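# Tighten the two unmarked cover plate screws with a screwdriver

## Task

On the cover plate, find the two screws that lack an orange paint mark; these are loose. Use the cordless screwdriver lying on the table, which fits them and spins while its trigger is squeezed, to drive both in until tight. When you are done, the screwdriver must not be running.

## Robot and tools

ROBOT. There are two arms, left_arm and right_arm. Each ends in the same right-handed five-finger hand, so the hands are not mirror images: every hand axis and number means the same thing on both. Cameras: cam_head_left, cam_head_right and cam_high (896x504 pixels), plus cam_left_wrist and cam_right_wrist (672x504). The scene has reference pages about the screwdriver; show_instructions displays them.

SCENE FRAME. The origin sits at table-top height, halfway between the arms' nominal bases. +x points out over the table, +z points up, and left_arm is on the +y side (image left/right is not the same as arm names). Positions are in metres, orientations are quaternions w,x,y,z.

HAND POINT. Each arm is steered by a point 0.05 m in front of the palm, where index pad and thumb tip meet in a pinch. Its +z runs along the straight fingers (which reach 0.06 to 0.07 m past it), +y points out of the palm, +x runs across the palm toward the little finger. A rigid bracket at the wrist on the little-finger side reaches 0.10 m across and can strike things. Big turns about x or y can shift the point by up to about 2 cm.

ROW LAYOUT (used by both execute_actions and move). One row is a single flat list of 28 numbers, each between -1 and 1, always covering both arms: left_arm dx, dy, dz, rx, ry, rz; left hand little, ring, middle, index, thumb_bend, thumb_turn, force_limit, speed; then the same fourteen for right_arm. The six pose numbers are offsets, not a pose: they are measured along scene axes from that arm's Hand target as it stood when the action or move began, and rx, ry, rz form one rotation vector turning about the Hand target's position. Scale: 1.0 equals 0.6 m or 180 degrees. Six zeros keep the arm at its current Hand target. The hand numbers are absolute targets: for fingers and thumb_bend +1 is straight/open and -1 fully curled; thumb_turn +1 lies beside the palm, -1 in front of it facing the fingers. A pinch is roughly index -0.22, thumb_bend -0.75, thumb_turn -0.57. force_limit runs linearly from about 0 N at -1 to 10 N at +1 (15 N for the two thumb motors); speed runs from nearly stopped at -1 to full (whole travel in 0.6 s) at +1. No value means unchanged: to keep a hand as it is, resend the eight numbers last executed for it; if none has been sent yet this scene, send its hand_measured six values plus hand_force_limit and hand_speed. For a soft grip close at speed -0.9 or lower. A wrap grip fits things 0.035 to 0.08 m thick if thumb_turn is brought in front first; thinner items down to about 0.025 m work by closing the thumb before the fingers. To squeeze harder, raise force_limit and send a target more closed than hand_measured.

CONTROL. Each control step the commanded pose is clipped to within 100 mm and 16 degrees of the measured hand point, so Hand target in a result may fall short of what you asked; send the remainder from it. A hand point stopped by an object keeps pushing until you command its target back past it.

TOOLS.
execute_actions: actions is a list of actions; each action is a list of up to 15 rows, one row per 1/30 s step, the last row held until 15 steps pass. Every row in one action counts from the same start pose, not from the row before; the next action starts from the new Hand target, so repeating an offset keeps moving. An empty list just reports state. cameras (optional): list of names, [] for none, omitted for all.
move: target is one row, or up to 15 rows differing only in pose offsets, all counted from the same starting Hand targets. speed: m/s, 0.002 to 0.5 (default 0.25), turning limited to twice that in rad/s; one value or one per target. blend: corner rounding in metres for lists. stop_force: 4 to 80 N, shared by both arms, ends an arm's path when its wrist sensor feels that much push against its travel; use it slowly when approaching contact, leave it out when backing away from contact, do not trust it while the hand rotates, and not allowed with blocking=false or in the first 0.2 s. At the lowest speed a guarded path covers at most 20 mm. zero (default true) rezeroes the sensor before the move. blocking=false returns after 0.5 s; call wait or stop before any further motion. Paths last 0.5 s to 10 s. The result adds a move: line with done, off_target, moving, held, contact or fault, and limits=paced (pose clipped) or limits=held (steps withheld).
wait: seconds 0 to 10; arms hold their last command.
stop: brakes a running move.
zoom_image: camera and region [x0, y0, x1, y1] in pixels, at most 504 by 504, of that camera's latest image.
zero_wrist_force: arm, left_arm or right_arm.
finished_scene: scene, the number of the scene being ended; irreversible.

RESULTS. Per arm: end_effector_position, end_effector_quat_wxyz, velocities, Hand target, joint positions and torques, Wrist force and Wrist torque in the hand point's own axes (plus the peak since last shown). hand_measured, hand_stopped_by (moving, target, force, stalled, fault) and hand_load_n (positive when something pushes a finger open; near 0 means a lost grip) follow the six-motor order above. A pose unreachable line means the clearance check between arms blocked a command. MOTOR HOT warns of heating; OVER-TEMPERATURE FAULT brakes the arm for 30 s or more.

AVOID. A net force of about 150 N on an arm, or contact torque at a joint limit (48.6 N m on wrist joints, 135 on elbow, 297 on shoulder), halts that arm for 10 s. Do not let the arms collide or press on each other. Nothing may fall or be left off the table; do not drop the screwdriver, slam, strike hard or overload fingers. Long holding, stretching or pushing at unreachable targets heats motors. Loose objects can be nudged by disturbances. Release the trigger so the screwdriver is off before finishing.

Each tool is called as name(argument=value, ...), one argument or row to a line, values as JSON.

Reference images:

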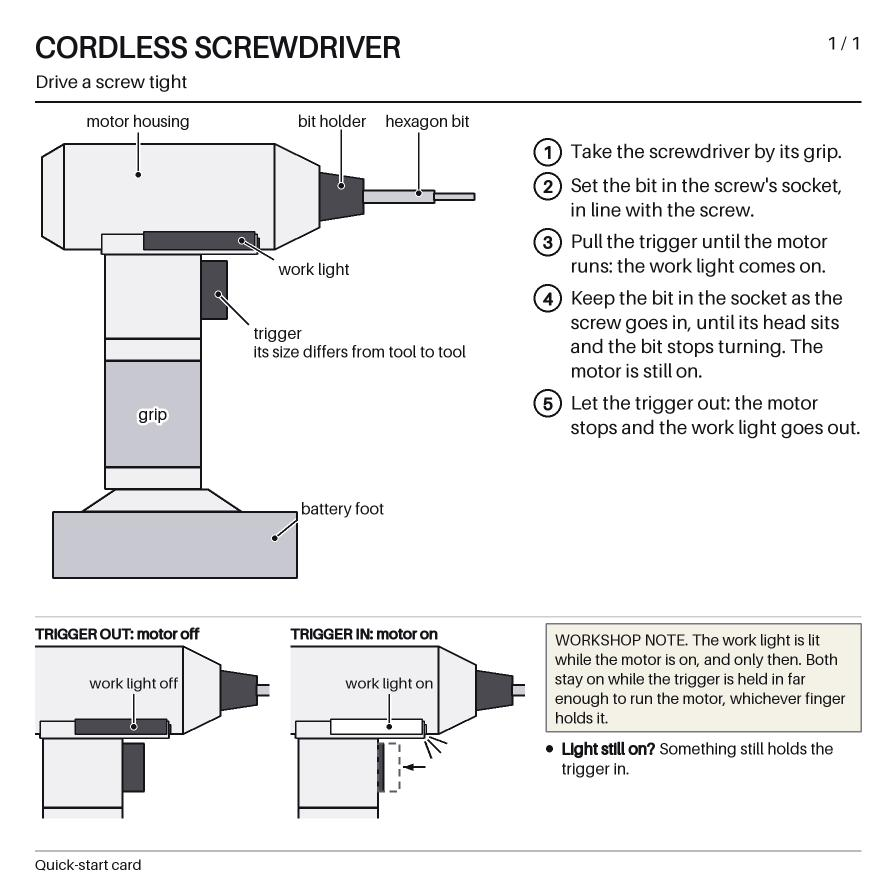

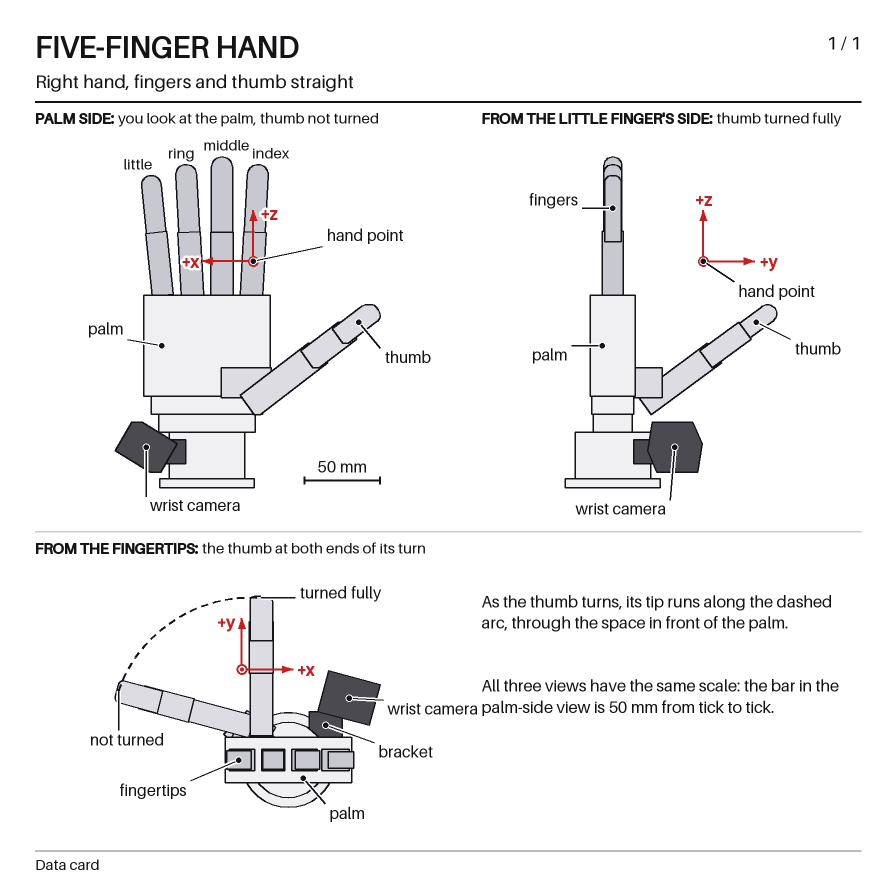

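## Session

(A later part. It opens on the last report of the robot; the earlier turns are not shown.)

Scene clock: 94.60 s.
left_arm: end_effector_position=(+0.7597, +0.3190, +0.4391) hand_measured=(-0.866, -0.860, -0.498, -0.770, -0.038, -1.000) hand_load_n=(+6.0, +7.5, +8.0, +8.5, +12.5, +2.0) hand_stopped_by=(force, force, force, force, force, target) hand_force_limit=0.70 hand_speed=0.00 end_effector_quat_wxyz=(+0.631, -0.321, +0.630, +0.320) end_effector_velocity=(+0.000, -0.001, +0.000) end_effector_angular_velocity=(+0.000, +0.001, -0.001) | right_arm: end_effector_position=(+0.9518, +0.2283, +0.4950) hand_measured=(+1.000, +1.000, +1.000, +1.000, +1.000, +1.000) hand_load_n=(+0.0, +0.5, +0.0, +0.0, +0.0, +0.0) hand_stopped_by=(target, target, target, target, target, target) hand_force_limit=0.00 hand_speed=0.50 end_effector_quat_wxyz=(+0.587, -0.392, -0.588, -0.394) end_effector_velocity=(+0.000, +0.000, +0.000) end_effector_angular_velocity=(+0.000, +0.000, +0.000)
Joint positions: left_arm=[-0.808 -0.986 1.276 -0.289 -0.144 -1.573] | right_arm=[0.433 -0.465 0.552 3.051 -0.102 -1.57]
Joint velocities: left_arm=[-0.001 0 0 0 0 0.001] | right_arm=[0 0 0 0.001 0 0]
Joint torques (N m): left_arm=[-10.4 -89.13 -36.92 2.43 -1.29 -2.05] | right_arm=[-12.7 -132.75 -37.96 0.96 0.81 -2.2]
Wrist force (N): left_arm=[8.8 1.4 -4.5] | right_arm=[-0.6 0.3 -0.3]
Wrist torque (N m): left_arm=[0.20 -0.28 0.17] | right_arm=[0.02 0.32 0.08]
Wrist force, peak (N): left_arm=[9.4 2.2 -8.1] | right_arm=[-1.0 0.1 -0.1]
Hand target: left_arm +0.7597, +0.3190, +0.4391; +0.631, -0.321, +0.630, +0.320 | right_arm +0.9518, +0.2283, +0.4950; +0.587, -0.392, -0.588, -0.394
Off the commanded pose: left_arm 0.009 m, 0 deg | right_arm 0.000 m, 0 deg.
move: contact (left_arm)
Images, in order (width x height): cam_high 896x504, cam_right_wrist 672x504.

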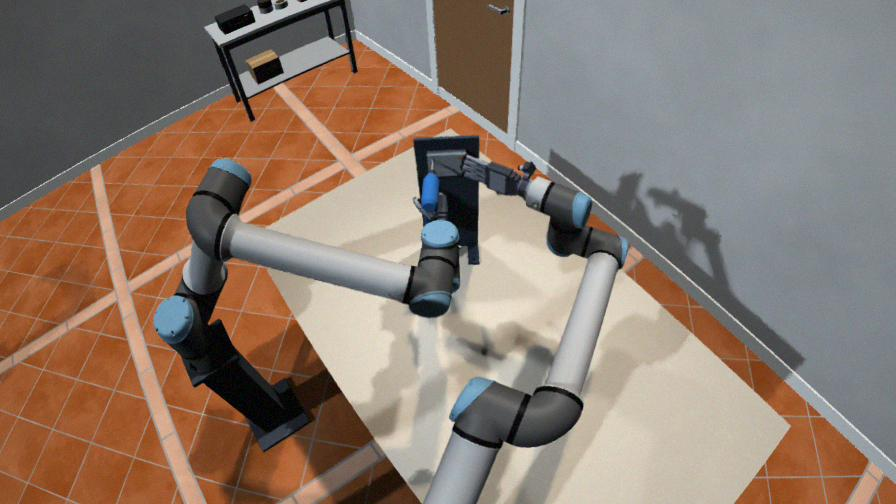

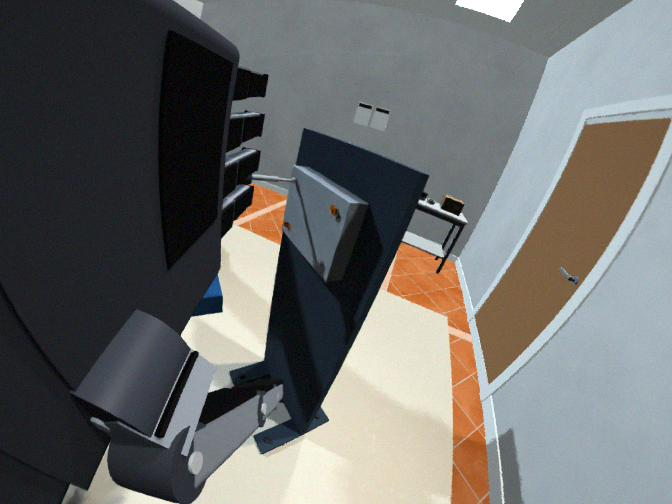

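move(
  target=[-0.0010,0.0009,0,0,0,0,-0.99,-0.99,-1,-1,-1,-1,0.7,0,0,0,0,0,0,0,1,1,1,1,1,1,0,0.5],
  speed=0.003,
  cameras=[],
)

move(
  target=[0.0033,0.0037,0,0,0,0,-0.99,-0.99,-1,-1,-1,-1,0.7,0,0,0,0,0,0,0,1,1,1,1,1,1,0,0.5],
  speed=0.003,
  stop_force=6,
  cameras=["cam_right_wrist","cam_high"],
)

zoom_image(
  camera="cam_right_wrist",
  region=[275, 170, 303, 191],
)

zoom_image(
  camera="cam_high",
  region=[425, 150, 449, 170],
)

Scene clock: 95.50 s.
left_arm: end_effector_position=(+0.7591, +0.3196, +0.4391) hand_measured=(-0.866, -0.860, -0.498, -0.770, -0.038, -1.000) hand_load_n=(+6.0, +7.5, +8.0, +8.5, +12.5, +1.5) hand_stopped_by=(force, force, force, force, force, target) hand_force_limit=0.70 hand_speed=0.00 end_effector_quat_wxyz=(+0.631, -0.321, +0.630, +0.320) end_effector_velocity=(+0.000, +0.000, +0.000) end_effector_angular_velocity=(+0.000, +0.000, +0.000) | right_arm: end_effector_position=(+0.9518, +0.2283, +0.4950) hand_measured=(+1.000, +1.000, +1.000, +1.000, +1.000, +1.000) hand_load_n=(+0.0, +0.0, +0.0, +0.0, +0.0, +0.0) hand_stopped_by=(target, target, target, target, target, target) hand_force_limit=0.00 hand_speed=0.50 end_effector_quat_wxyz=(+0.587, -0.392, -0.588, -0.394) end_effector_velocity=(+0.000, +0.000, -0.001) end_effector_angular_velocity=(+0.000, +0.000, +0.000)
Joint positions: left_arm=[-0.808 -0.987 1.278 -0.29 -0.144 -1.573] | right_arm=[0.433 -0.465 0.552 3.051 -0.102 -1.57]
Joint velocities: left_arm=[0 0 0 0.001 0 -0.001] | right_arm=[0 0.001 0 0 0 0]
Joint torques (N m): left_arm=[-11.55 -104.44 -36.94 -2.5 -1.05 -1.22] | right_arm=[-11.75 -133.32 -38.29 0.65 0.49 -2.11]
Wrist force (N): left_arm=[8.7 2.2 -5.7] | right_arm=[-0.1 0.5 -0.3]
Wrist torque (N m): left_arm=[0.18 -0.37 0.15] | right_arm=[0.06 0.23 0.13]
Wrist force, peak (N): left_arm=[9.2 2.1 -5.8] | right_arm=[-0.9 0.0 -0.3]
Hand target: left_arm +0.7591, +0.3196, +0.4391; +0.631, -0.321, +0.630, +0.320 | right_arm +0.9518, +0.2283, +0.4950; +0.587, -0.392, -0.588, -0.394
Off the commanded pose: left_arm 0.000 m, 0 deg | right_arm 0.000 m, 0 deg.
move: done
No camera images: "cameras" was empty.

Scene clock: 96.43 s.
left_arm: end_effector_position=(+0.7593, +0.3199, +0.4391) hand_measured=(-0.866, -0.860, -0.498, -0.770, -0.038, -1.000) hand_load_n=(+6.5, +7.5, +8.0, +8.5, +12.5, +0.5) hand_stopped_by=(force, force, force, force, force, target) hand_force_limit=0.70 hand_speed=0.00 end_effector_quat_wxyz=(+0.631, -0.321, +0.630, +0.320) end_effector_velocity=(+0.000, +0.000, +0.000) end_effector_angular_velocity=(+0.000, +0.000, +0.000) | right_arm: end_effector_position=(+0.9518, +0.2283, +0.4950) hand_measured=(+1.000, +1.000, +1.000, +1.000, +1.000, +1.000) hand_load_n=(+0.0, +0.0, +0.0, +0.0, +0.0, +0.0) hand_stopped_by=(target, target, target, target, target, target) hand_force_limit=0.00 hand_speed=0.50 end_effector_quat_wxyz=(+0.587, -0.392, -0.588, -0.394) end_effector_velocity=(+0.000, +0.000, -0.001) end_effector_angular_velocity=(+0.000, +0.000, +0.000)
Joint positions: left_arm=[-0.808 -0.987 1.278 -0.29 -0.143 -1.573] | right_arm=[0.433 -0.465 0.552 3.051 -0.102 -1.57]
Joint velocities: left_arm=[0.001 -0.001 0 -0.001 0.001 0.001] | right_arm=[0 0.001 0 -0.001 0 0]
Joint torques (N m): left_arm=[-4.76 -89.76 -41.77 -0.55 -0.43 -0.43] | right_arm=[-11.18 -133.96 -38.65 0.58 0.07 -2.11]
Wrist force (N): left_arm=[9.5 3.0 -11.0] | right_arm=[-0.7 0.1 -0.3]
Wrist torque (N m): left_arm=[0.29 -0.54 0.14] | right_arm=[0.00 0.33 0.08]
Wrist force, peak (N): left_arm=[9.4 3.8 -14.7] | right_arm=[-0.7 0.0 -0.5]
Hand target: left_arm +0.7593, +0.3199, +0.4391; +0.631, -0.321, +0.630, +0.320 | right_arm +0.9518, +0.2283, +0.4950; +0.587, -0.392, -0.588, -0.394
Off the commanded pose: left_arm 0.003 m, 0 deg | right_arm 0.000 m, 0 deg.
move: contact (left_arm)
Images, in order (width x height): cam_high 896x504, cam_right_wrist 672x504.

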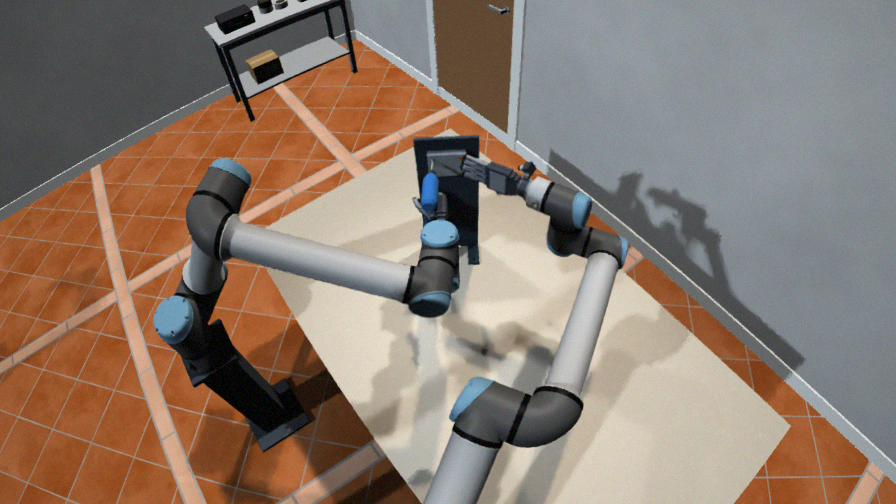

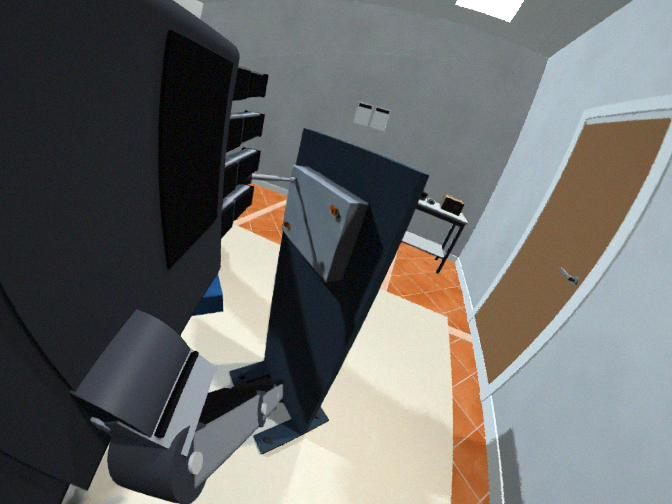

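Scaled by 18.000 from the camera's 672x504 image, which has a finer 960x720 frame.

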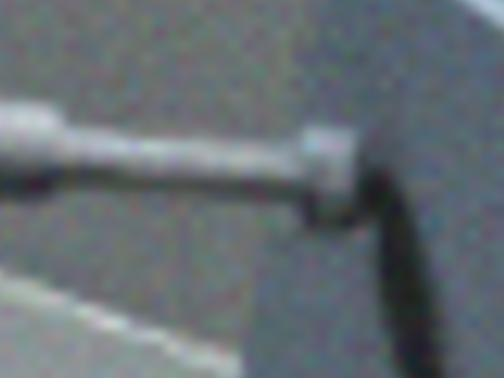

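Scaled by 21.000.

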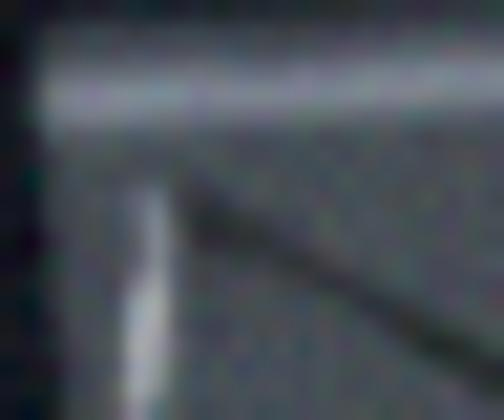

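move(
  target=[-0.0009,0.0008,-0.0008,0,0,0,-0.99,-0.99,-1,-1,-1,-1,0.7,0,0,0,0,0,0,0,1,1,1,1,1,1,0,0.5],
  speed=0.003,
  cameras=["cam_right_wrist","cam_high"],
)

zoom_image(
  camera="cam_right_wrist",
  region=[282, 173, 298, 185],
)

zoom_image(
  camera="cam_high",
  region=[425, 150, 449, 170],
)

Scene clock: 97.60 s.
left_arm: end_effector_position=(+0.7587, +0.3204, +0.4386) hand_measured=(-0.866, -0.860, -0.498, -0.770, -0.038, -1.000) hand_load_n=(+6.5, +7.5, +7.5, +8.5, +12.5, +0.5) hand_stopped_by=(force, force, force, force, force, target) hand_force_limit=0.70 hand_speed=0.00 end_effector_quat_wxyz=(+0.631, -0.321, +0.630, +0.320) end_effector_velocity=(+0.000, +0.000, +0.000) end_effector_angular_velocity=(+0.001, +0.001, -0.001) | right_arm: end_effector_position=(+0.9518, +0.2283, +0.4950) hand_measured=(+1.000, +1.000, +1.000, +1.000, +1.000, +1.000) hand_load_n=(+0.0, +0.0, +0.0, +0.5, +0.0, +0.0) hand_stopped_by=(target, target, target, target, target, target) hand_force_limit=0.00 hand_speed=0.50 end_effector_quat_wxyz=(+0.587, -0.392, -0.588, -0.394) end_effector_velocity=(+0.000, +0.000, +0.001) end_effector_angular_velocity=(+0.000, +0.000, +0.000)
Joint positions: left_arm=[-0.808 -0.988 1.28 -0.292 -0.144 -1.573] | right_arm=[0.433 -0.465 0.552 3.051 -0.102 -1.57]
Joint velocities: left_arm=[0 0 0 0.001 0 0.001] | right_arm=[0 -0.001 0 0.001 0 0]
Joint torques (N m): left_arm=[-8.52 -102.09 -36.01 -2.52 -0.34 -1.91] | right_arm=[-11.32 -133.27 -39.35 0.36 0.07 -1.98]
Wrist force (N): left_arm=[8.3 3.6 -5.9] | right_arm=[-0.4 0.0 -0.4]
Wrist torque (N m): left_arm=[-0.04 -0.33 0.05] | right_arm=[-0.02 0.29 0.09]
Wrist force, peak (N): left_arm=[9.4 2.9 -11.2] | right_arm=[-0.4 0.5 -0.8]
Hand target: left_arm +0.7587, +0.3204, +0.4386; +0.631, -0.321, +0.630, +0.320 | right_arm +0.9518, +0.2283, +0.4950; +0.587, -0.392, -0.588, -0.394
Off the commanded pose: left_arm 0.000 m, 0 deg | right_arm 0.000 m, 0 deg.
move: done
Images, in order (width x height): cam_high 896x504, cam_right_wrist 672x504.

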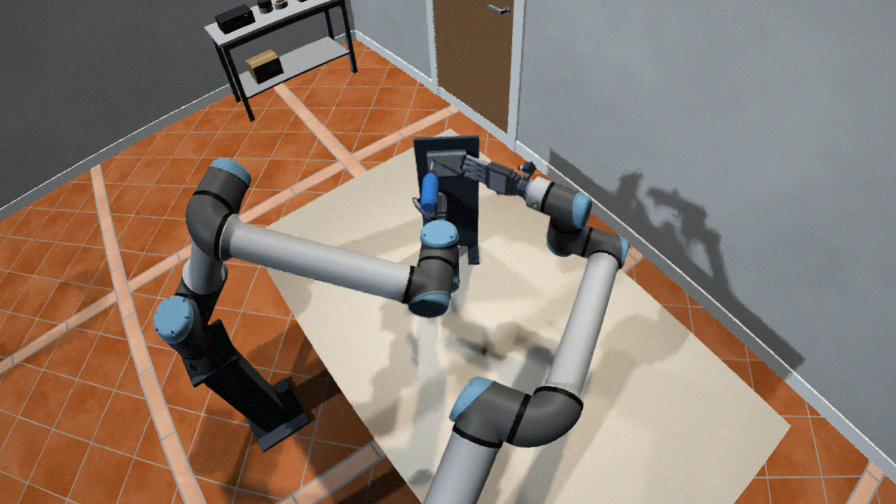

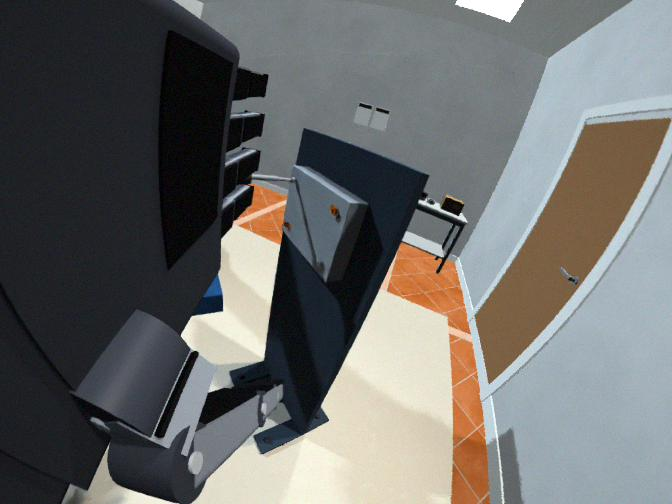

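Scaled by 31.500 from the camera's 672x504 image, which has a finer 960x720 frame.

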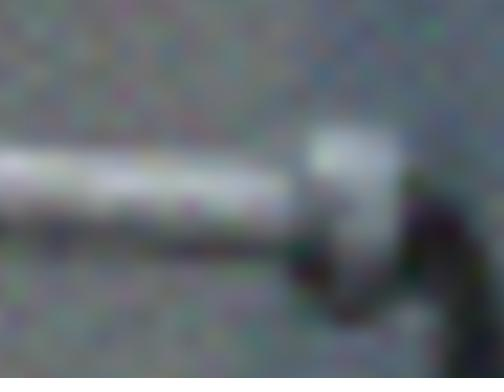

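Scaled by 21.000.

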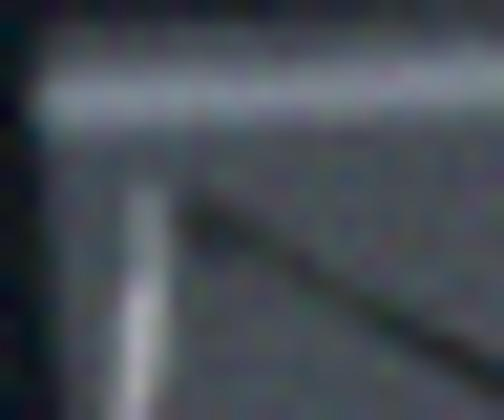

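move(
  target=[0.0003,-0.0003,-0.0009,0,0,0,-0.99,-0.99,-1,-1,-1,-1,0.7,0,0,0,0,0,0,0,1,1,1,1,1,1,0,0.5],
  speed=0.003,
  cameras=[],
)

move(
  target=[0.0033,0.0037,0,0,0,0,-0.99,-0.99,-1,-1,-1,-1,0.7,0,0,0,0,0,0,0,1,1,1,1,1,1,0,0.5],
  speed=0.003,
  stop_force=5,
  cameras=["cam_right_wrist","cam_high"],
)

zoom_image(
  camera="cam_right_wrist",
  region=[282, 173, 298, 185],
)

zoom_image(
  camera="cam_high",
  region=[425, 150, 449, 170],
)

Scene clock: 98.80 s.
left_arm: end_effector_position=(+0.7589, +0.3202, +0.4381) hand_measured=(-0.866, -0.860, -0.498, -0.770, -0.038, -1.000) hand_load_n=(+7.0, +8.0, +8.0, +8.5, +12.5, +1.0) hand_stopped_by=(force, force, force, force, force, target) hand_force_limit=0.70 hand_speed=0.00 end_effector_quat_wxyz=(+0.631, -0.321, +0.630, +0.320) end_effector_velocity=(+0.000, +0.000, +0.000) end_effector_angular_velocity=(+0.001, +0.001, +0.000) | right_arm: end_effector_position=(+0.9518, +0.2283, +0.4950) hand_measured=(+1.000, +1.000, +1.000, +1.000, +1.000, +1.000) hand_load_n=(+0.0, +0.0, +0.0, +0.0, +0.0, +0.0) hand_stopped_by=(target, target, target, target, target, target) hand_force_limit=0.00 hand_speed=0.50 end_effector_quat_wxyz=(+0.587, -0.392, -0.588, -0.394) end_effector_velocity=(+0.000, +0.000, +0.000) end_effector_angular_velocity=(+0.000, -0.001, +0.000)
Joint positions: left_arm=[-0.808 -0.988 1.28 -0.292 -0.144 -1.573] | right_arm=[0.433 -0.465 0.552 3.051 -0.102 -1.57]
Joint velocities: left_arm=[0 0 0 0 0 0.002] | right_arm=[0 0 0 -0.001 0 0]
Joint torques (N m): left_arm=[-2.52 -70.83 -53.2 -2.03 1.48 2.13] | right_arm=[-10.77 -133.92 -40.09 0.39 0 -2.33]
Wrist force (N): left_arm=[8.4 0.3 -10.2] | right_arm=[-0.4 0.2 -0.2]
Wrist torque (N m): left_arm=[0.57 -0.57 0.21] | right_arm=[0.00 0.28 0.10]
Wrist force, peak (N): left_arm=[8.6 0.3 -10.4] | right_arm=[-0.6 -0.3 -0.5]
Hand target: left_arm +0.7589, +0.3202, +0.4381; +0.631, -0.321, +0.630, +0.320 | right_arm +0.9518, +0.2283, +0.4950; +0.587, -0.392, -0.588, -0.394
Off the commanded pose: left_arm 0.000 m, 0 deg | right_arm 0.000 m, 0 deg.
move: done
No camera images: "cameras" was empty.

Scene clock: 99.73 s.
left_arm: end_effector_position=(+0.7591, +0.3203, +0.4380) hand_measured=(-0.866, -0.860, -0.498, -0.770, -0.038, -1.000) hand_load_n=(+7.0, +8.0, +7.5, +8.5, +13.0, +0.0) hand_stopped_by=(force, force, force, force, force, target) hand_force_limit=0.70 hand_speed=0.00 end_effector_quat_wxyz=(+0.631, -0.321, +0.630, +0.320) end_effector_velocity=(+0.000, -0.001, +0.000) end_effector_angular_velocity=(+0.000, +0.000, -0.001) | right_arm: end_effector_position=(+0.9518, +0.2283, +0.4950) hand_measured=(+1.000, +1.000, +1.000, +1.000, +1.000, +1.000) hand_load_n=(+0.0, +0.0, +0.0, +0.0, +0.0, +0.0) hand_stopped_by=(target, target, target, target, target, target) hand_force_limit=0.00 hand_speed=0.50 end_effector_quat_wxyz=(+0.587, -0.392, -0.588, -0.394) end_effector_velocity=(+0.000, +0.000, +0.001) end_effector_angular_velocity=(+0.001, -0.001, +0.000)
Joint positions: left_arm=[-0.808 -0.987 1.28 -0.292 -0.143 -1.573] | right_arm=[0.433 -0.465 0.552 3.051 -0.102 -1.57]
Joint velocities: left_arm=[-0.001 0 0 -0.001 0 0] | right_arm=[0 0 0 -0.001 0 0]
Joint torques (N m): left_arm=[1.11 -81.98 -42.21 -0.25 -0.87 1.56] | right_arm=[-9.88 -132.86 -40.41 0.22 0.12 -1.91]
Wrist force (N): left_arm=[9.0 0.6 -13.9] | right_arm=[-0.5 0.0 -0.2]
Wrist torque (N m): left_arm=[0.63 -0.66 0.21] | right_arm=[-0.02 0.29 0.08]
Wrist force, peak (N): left_arm=[8.8 1.2 -17.6] | right_arm=[-0.7 0.0 -0.7]
Hand target: left_arm +0.7591, +0.3203, +0.4380; +0.631, -0.321, +0.630, +0.320 | right_arm +0.9518, +0.2283, +0.4950; +0.587, -0.392, -0.588, -0.394
Off the commanded pose: left_arm 0.003 m, 0 deg | right_arm 0.000 m, 0 deg.
move: contact (left_arm)
Images, in order (width x height): cam_high 896x504, cam_right_wrist 672x504.

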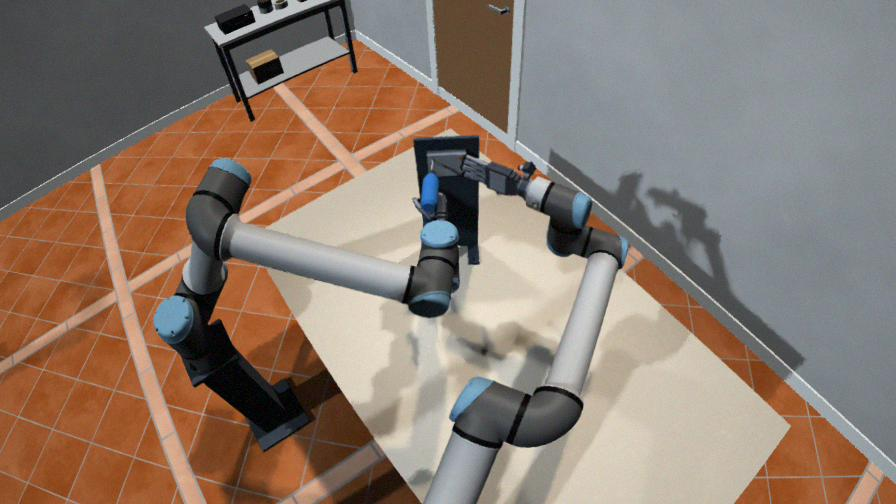

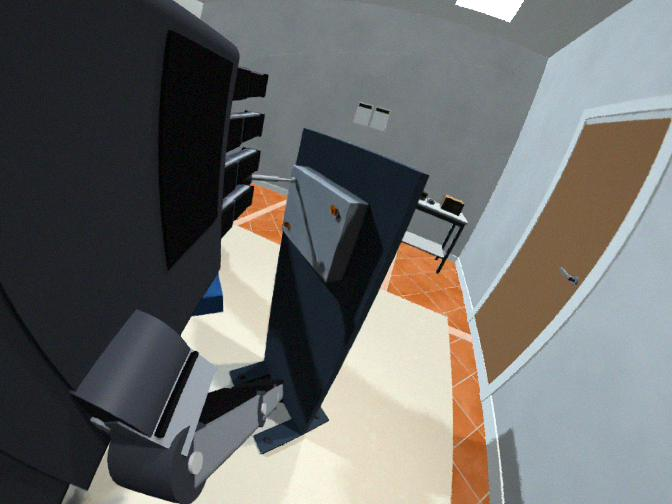

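Scaled by 31.500 from the camera's 672x504 image, which has a finer 960x720 frame.

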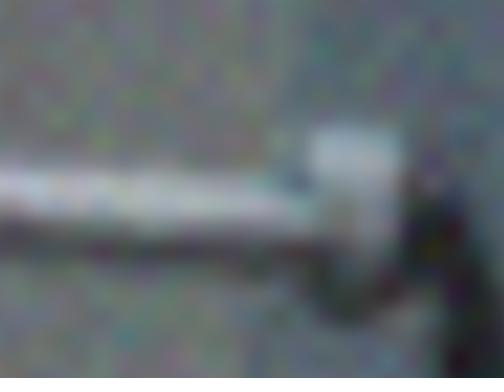

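Scaled by 21.000.

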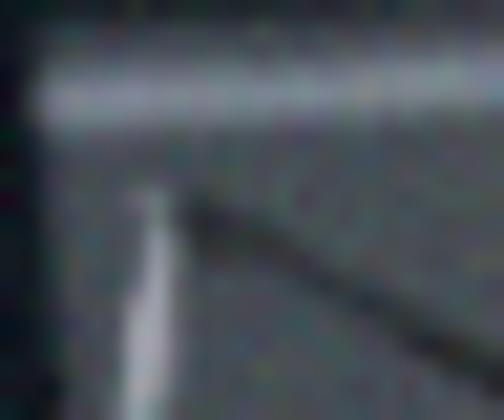

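move(
  target=[-0.0008,0.0003,0.0009,0,0,0,-0.99,-0.99,-1,-1,-1,-1,0.7,0,0,0,0,0,0,0,1,1,1,1,1,1,0,0.5],
  speed=0.003,
  cameras=[],
)

move(
  target=[0.0033,0.0037,0,0,0,0,-0.99,-0.99,-1,-1,-1,-1,0.7,0,0,0,0,0,0,0,1,1,1,1,1,1,0,0.5],
  speed=0.003,
  stop_force=6,
  cameras=[],
)

Scene clock: 100.77 s.
left_arm: end_effector_position=(+0.7586, +0.3205, +0.4386) hand_measured=(-0.866, -0.860, -0.498, -0.770, -0.038, -1.000) hand_load_n=(+6.5, +7.5, +7.5, +8.5, +13.0, +0.5) hand_stopped_by=(force, force, force, force, force, target) hand_force_limit=0.70 hand_speed=0.00 end_effector_quat_wxyz=(+0.631, -0.321, +0.630, +0.320) end_effector_velocity=(+0.000, -0.001, +0.000) end_effector_angular_velocity=(-0.001, -0.001, -0.001) | right_arm: end_effector_position=(+0.9518, +0.2283, +0.4950) hand_measured=(+1.000, +1.000, +1.000, +1.000, +1.000, +1.000) hand_load_n=(+0.0, +0.0, +0.0, +0.0, +0.0, +0.0) hand_stopped_by=(target, target, target, target, target, target) hand_force_limit=0.00 hand_speed=0.50 end_effector_quat_wxyz=(+0.587, -0.392, -0.588, -0.394) end_effector_velocity=(+0.000, +0.000, +0.000) end_effector_angular_velocity=(+0.001, -0.001, +0.000)
Joint positions: left_arm=[-0.808 -0.989 1.281 -0.292 -0.143 -1.573] | right_arm=[0.433 -0.465 0.552 3.051 -0.102 -1.57]
Joint velocities: left_arm=[-0.001 0 0 0 -0.001 -0.002] | right_arm=[0 0 0 -0.001 0 0]
Joint torques (N m): left_arm=[-9.84 -101.56 -33.68 4.31 -0.95 0.68] | right_arm=[-9.5 -133.34 -41 0.17 0.12 -2.08]
Wrist force (N): left_arm=[8.4 2.5 -6.5] | right_arm=[-0.6 -0.2 -0.1]
Wrist torque (N m): left_arm=[0.20 -0.38 0.12] | right_arm=[-0.06 0.31 0.07]
Wrist force, peak (N): left_arm=[9.0 0.6 -13.9] | right_arm=[-0.6 0.5 -0.6]
Hand target: left_arm +0.7586, +0.3205, +0.4386; +0.631, -0.321, +0.630, +0.320 | right_arm +0.9518, +0.2283, +0.4950; +0.587, -0.392, -0.588, -0.394
Off the commanded pose: left_arm 0.000 m, 0 deg | right_arm 0.000 m, 0 deg.
move: done
No camera images: "cameras" was empty.

Scene clock: 102.33 s.
left_arm: end_effector_position=(+0.7606, +0.3227, +0.4386) hand_measured=(-0.866, -0.860, -0.498, -0.770, -0.038, -1.000) hand_load_n=(+5.0, +6.5, +7.5, +9.0, +12.5, +0.0) hand_stopped_by=(force, force, force, force, force, target) hand_force_limit=0.70 hand_speed=0.00 end_effector_quat_wxyz=(+0.631, -0.321, +0.630, +0.320) end_effector_velocity=(+0.000, +0.000, +0.000) end_effector_angular_velocity=(-0.001, -0.001, +0.000) | right_arm: end_effector_position=(+0.9518, +0.2283, +0.4950) hand_measured=(+1.000, +1.000, +1.000, +1.000, +1.000, +1.000) hand_load_n=(+0.0, +0.0, +0.0, +0.0, +0.0, +0.0) hand_stopped_by=(target, target, target, target, target, target) hand_force_limit=0.00 hand_speed=0.50 end_effector_quat_wxyz=(+0.587, -0.392, -0.588, -0.394) end_effector_velocity=(+0.000, +0.000, +0.001) end_effector_angular_velocity=(+0.000, +0.000, +0.000)
Joint positions: left_arm=[-0.805 -0.988 1.28 -0.291 -0.14 -1.573] | right_arm=[0.433 -0.465 0.552 3.051 -0.102 -1.57]
Joint velocities: left_arm=[0 0 0 0 0 -0.002] | right_arm=[0 -0.001 0 0.001 0 0]
Joint torques (N m): left_arm=[-9.48 -67.09 -54.24 3.69 2.61 -1.44] | right_arm=[-8.76 -132.91 -41.52 -0.14 -0.03 -1.94]
Wrist force (N): left_arm=[9.2 7.3 -3.7] | right_arm=[-0.6 0.6 -0.6]
Wrist torque (N m): left_arm=[-0.51 -0.26 -0.14] | right_arm=[0.08 0.32 0.10]
Wrist force, peak (N): left_arm=[13.6 6.2 -11.2] | right_arm=[-0.6 0.6 -0.6]
Hand target: left_arm +0.7606, +0.3227, +0.4386; +0.631, -0.321, +0.630, +0.320 | right_arm +0.9518, +0.2283, +0.4950; +0.587, -0.392, -0.588, -0.394
Off the commanded pose: left_arm 0.000 m, 0 deg | right_arm 0.000 m, 0 deg.
move: done
No camera images: "cameras" was empty.

move(
  target=[0.0033,0.0037,0,0,0,0,-0.99,-0.99,-1,-1,-1,-1,0.7,0,0,0,0,0,0,0,1,1,1,1,1,1,0,0.5],
  speed=0.003,
  stop_force=7,
  cameras=["cam_right_wrist","cam_high"],
)

zoom_image(
  camera="cam_right_wrist",
  region=[275, 170, 303, 191],
)

zoom_image(
  camera="cam_high",
  region=[425, 150, 449, 170],
)

Scene clock: 103.33 s.
left_arm: end_effector_position=(+0.7608, +0.3228, +0.4385) hand_measured=(-0.866, -0.860, -0.498, -0.770, -0.038, -1.000) hand_load_n=(+5.0, +6.0, +6.5, +8.5, +13.0, -0.5) hand_stopped_by=(force, force, force, force, force, target) hand_force_limit=0.70 hand_speed=0.00 end_effector_quat_wxyz=(+0.631, -0.321, +0.630, +0.320) end_effector_velocity=(+0.000, -0.001, +0.000) end_effector_angular_velocity=(+0.000, -0.001, -0.001) | right_arm: end_effector_position=(+0.9518, +0.2283, +0.4950) hand_measured=(+1.000, +1.000, +1.000, +1.000, +1.000, +1.000) hand_load_n=(+0.0, +0.0, +0.0, +0.0, +0.0, +0.0) hand_stopped_by=(target, target, target, target, target, target) hand_force_limit=0.00 hand_speed=0.50 end_effector_quat_wxyz=(+0.587, -0.392, -0.588, -0.394) end_effector_velocity=(+0.000, +0.000, +0.000) end_effector_angular_velocity=(+0.000, +0.000, +0.000)
Joint positions: left_arm=[-0.804 -0.988 1.28 -0.291 -0.14 -1.573] | right_arm=[0.433 -0.465 0.552 3.051 -0.102 -1.57]
Joint velocities: left_arm=[-0.001 0 0 0 0 -0.001] | right_arm=[0 0 0 0 0 0]
Joint torques (N m): left_arm=[-0.61 -87.21 -46.96 3.39 1.82 -1.95] | right_arm=[-8.41 -134.07 -41.74 -0.19 0.03 -2.05]
Wrist force (N): left_arm=[11.9 8.2 -12.6] | right_arm=[-0.7 0.2 -0.3]
Wrist torque (N m): left_arm=[-0.29 -0.28 -0.01] | right_arm=[0.01 0.32 0.08]
Wrist force, peak (N): left_arm=[13.0 7.3 -19.0] | right_arm=[-0.8 0.1 -0.3]
Hand target: left_arm +0.7607, +0.3228, +0.4386; +0.631, -0.321, +0.630, +0.320 | right_arm +0.9518, +0.2283, +0.4950; +0.587, -0.392, -0.588, -0.394
Off the commanded pose: left_arm 0.003 m, 0 deg | right_arm 0.000 m, 0 deg.
move: contact (left_arm)
Images, in order (width x height): cam_high 896x504, cam_right_wrist 672x504.

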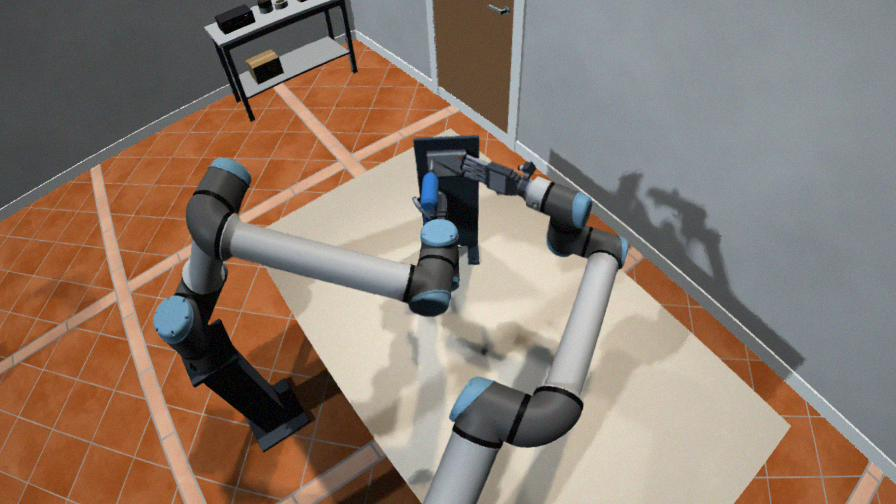

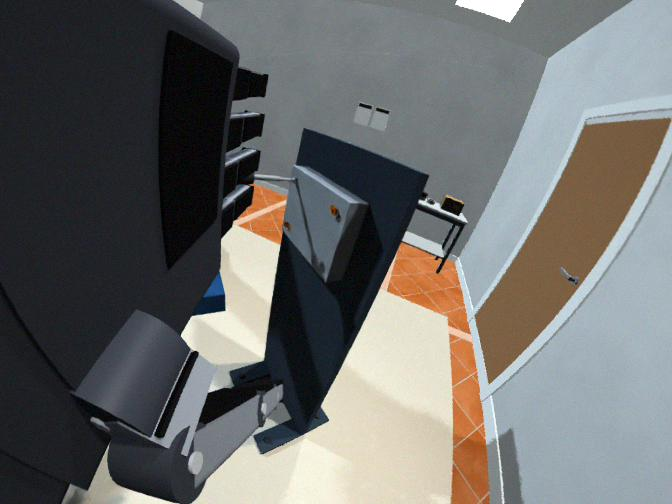

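Scaled by 18.000 from the camera's 672x504 image, which has a finer 960x720 frame.

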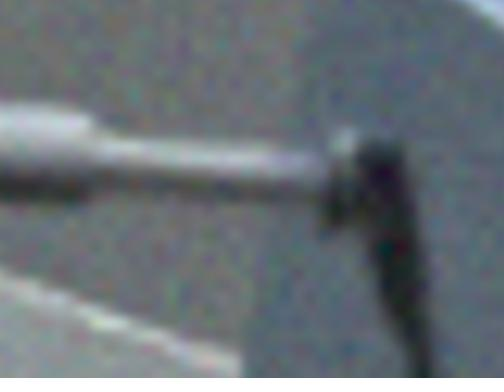

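Scaled by 21.000.

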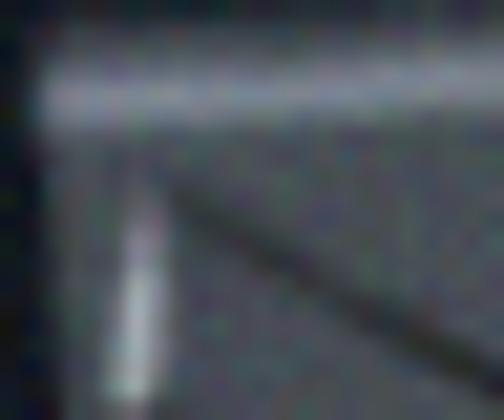

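move(
  target=[0.0033,0.0037,0,0,0,0,-0.99,-0.99,-1,-1,-1,-1,0.7,0,0,0,0,0,0,0,1,1,1,1,1,1,0,0.5],
  speed=0.002,
  stop_force=7,
  cameras=[],
)

move(
  target=[0.0033,0.0037,0,0,0,0,-0.99,-0.99,-1,-1,-1,-1,0.7,0,0,0,0,0,0,0,1,1,1,1,1,1,0,0.5],
  speed=0.002,
  stop_force=7,
  cameras=["cam_right_wrist"],
)

zoom_image(
  camera="cam_right_wrist",
  region=[275, 170, 303, 191],
)

Scene clock: 104.43 s.
left_arm: end_effector_position=(+0.7612, +0.3233, +0.4386) hand_measured=(-0.866, -0.860, -0.498, -0.770, -0.038, -1.000) hand_load_n=(+4.5, +5.5, +7.0, +9.0, +13.0, -1.0) hand_stopped_by=(force, force, force, force, force, target) hand_force_limit=0.70 hand_speed=0.00 end_effector_quat_wxyz=(+0.631, -0.321, +0.630, +0.320) end_effector_velocity=(+0.000, +0.000, +0.000) end_effector_angular_velocity=(-0.001, -0.001, +0.000) | right_arm: end_effector_position=(+0.9518, +0.2283, +0.4950) hand_measured=(+1.000, +1.000, +1.000, +1.000, +1.000, +1.000) hand_load_n=(+0.0, +0.0, +0.0, +0.0, +0.0, +0.0) hand_stopped_by=(target, target, target, target, target, target) hand_force_limit=0.00 hand_speed=0.50 end_effector_quat_wxyz=(+0.587, -0.392, -0.588, -0.394) end_effector_velocity=(+0.001, +0.000, -0.002) end_effector_angular_velocity=(-0.001, +0.001, +0.000)
Joint positions: left_arm=[-0.804 -0.988 1.279 -0.291 -0.139 -1.573] | right_arm=[0.433 -0.465 0.552 3.051 -0.102 -1.57]
Joint velocities: left_arm=[0 0 0 0 0 0] | right_arm=[0 0.002 0 0 0 0]
Joint torques (N m): left_arm=[4.03 -84.34 -48.13 4.11 2.33 -1.78] | right_arm=[-7.76 -132.8 -41.95 -0.42 0.18 -1.89]
Wrist force (N): left_arm=[13.7 7.0 -22.7] | right_arm=[-0.9 0.1 -0.2]
Wrist torque (N m): left_arm=[0.12 -0.45 -0.81] | right_arm=[-0.01 0.35 0.06]
Wrist force, peak (N): left_arm=[13.9 7.2 -23.1] | right_arm=[-0.9 0.1 -0.2]
Hand target: left_arm +0.7611, +0.3233, +0.4386; +0.631, -0.321, +0.630, +0.320 | right_arm +0.9518, +0.2283, +0.4950; +0.587, -0.392, -0.588, -0.394
Off the commanded pose: left_arm 0.002 m, 0 deg | right_arm 0.000 m, 0 deg.
move: contact (left_arm)
No camera images: "cameras" was empty.

Scene clock: 105.17 s.
left_arm: end_effector_position=(+0.7613, +0.3235, +0.4386) hand_measured=(-0.866, -0.860, -0.498, -0.770, -0.038, -1.000) hand_load_n=(+4.5, +5.5, +6.5, +9.0, +13.5, -1.0) hand_stopped_by=(force, force, force, force, force, target) hand_force_limit=0.70 hand_speed=0.00 end_effector_quat_wxyz=(+0.631, -0.321, +0.630, +0.320) end_effector_velocity=(+0.000, -0.001, +0.000) end_effector_angular_velocity=(+0.001, +0.001, -0.001) | right_arm: end_effector_position=(+0.9518, +0.2283, +0.4950) hand_measured=(+1.000, +1.000, +1.000, +1.000, +1.000, +1.000) hand_load_n=(+0.0, +0.0, +0.0, +0.0, +0.0, +0.0) hand_stopped_by=(target, target, target, target, target, target) hand_force_limit=0.00 hand_speed=0.50 end_effector_quat_wxyz=(+0.587, -0.392, -0.588, -0.394) end_effector_velocity=(-0.001, +0.000, +0.001) end_effector_angular_velocity=(+0.001, -0.002, +0.001)
Joint positions: left_arm=[-0.803 -0.988 1.279 -0.291 -0.139 -1.573] | right_arm=[0.433 -0.465 0.552 3.051 -0.102 -1.57]
Joint velocities: left_arm=[-0.001 0 0 0 -0.001 0.001] | right_arm=[0 -0.001 0 -0.001 0 0]
Joint torques (N m): left_arm=[10.08 -81.32 -51.82 5.1 2.31 -1.49] | right_arm=[-6.86 -132.53 -42.53 -0.68 0.12 -1.94]
Wrist force (N): left_arm=[16.8 7.4 -32.5] | right_arm=[-0.4 -0.1 -0.5]
Wrist torque (N m): left_arm=[0.45 -0.52 -0.72] | right_arm=[-0.03 0.29 0.09]
Wrist force, peak (N): left_arm=[17.0 7.8 -32.5] | right_arm=[-0.9 -0.2 -0.4]
Hand target: left_arm +0.7613, +0.3235, +0.4386; +0.631, -0.321, +0.630, +0.320 | right_arm +0.9518, +0.2283, +0.4950; +0.587, -0.392, -0.588, -0.394
Off the commanded pose: left_arm 0.003 m, 0 deg | right_arm 0.000 m, 0 deg.
move: contact (left_arm)
Images, in order (width x height): cam_right_wrist 672x504.

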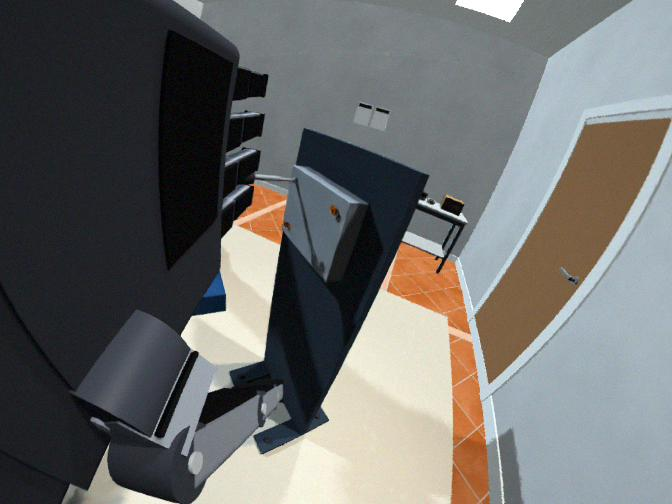

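Scaled by 18.000 from the camera's 672x504 image, which has a finer 960x720 frame.

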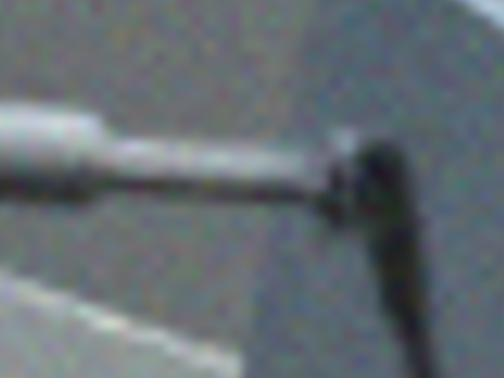

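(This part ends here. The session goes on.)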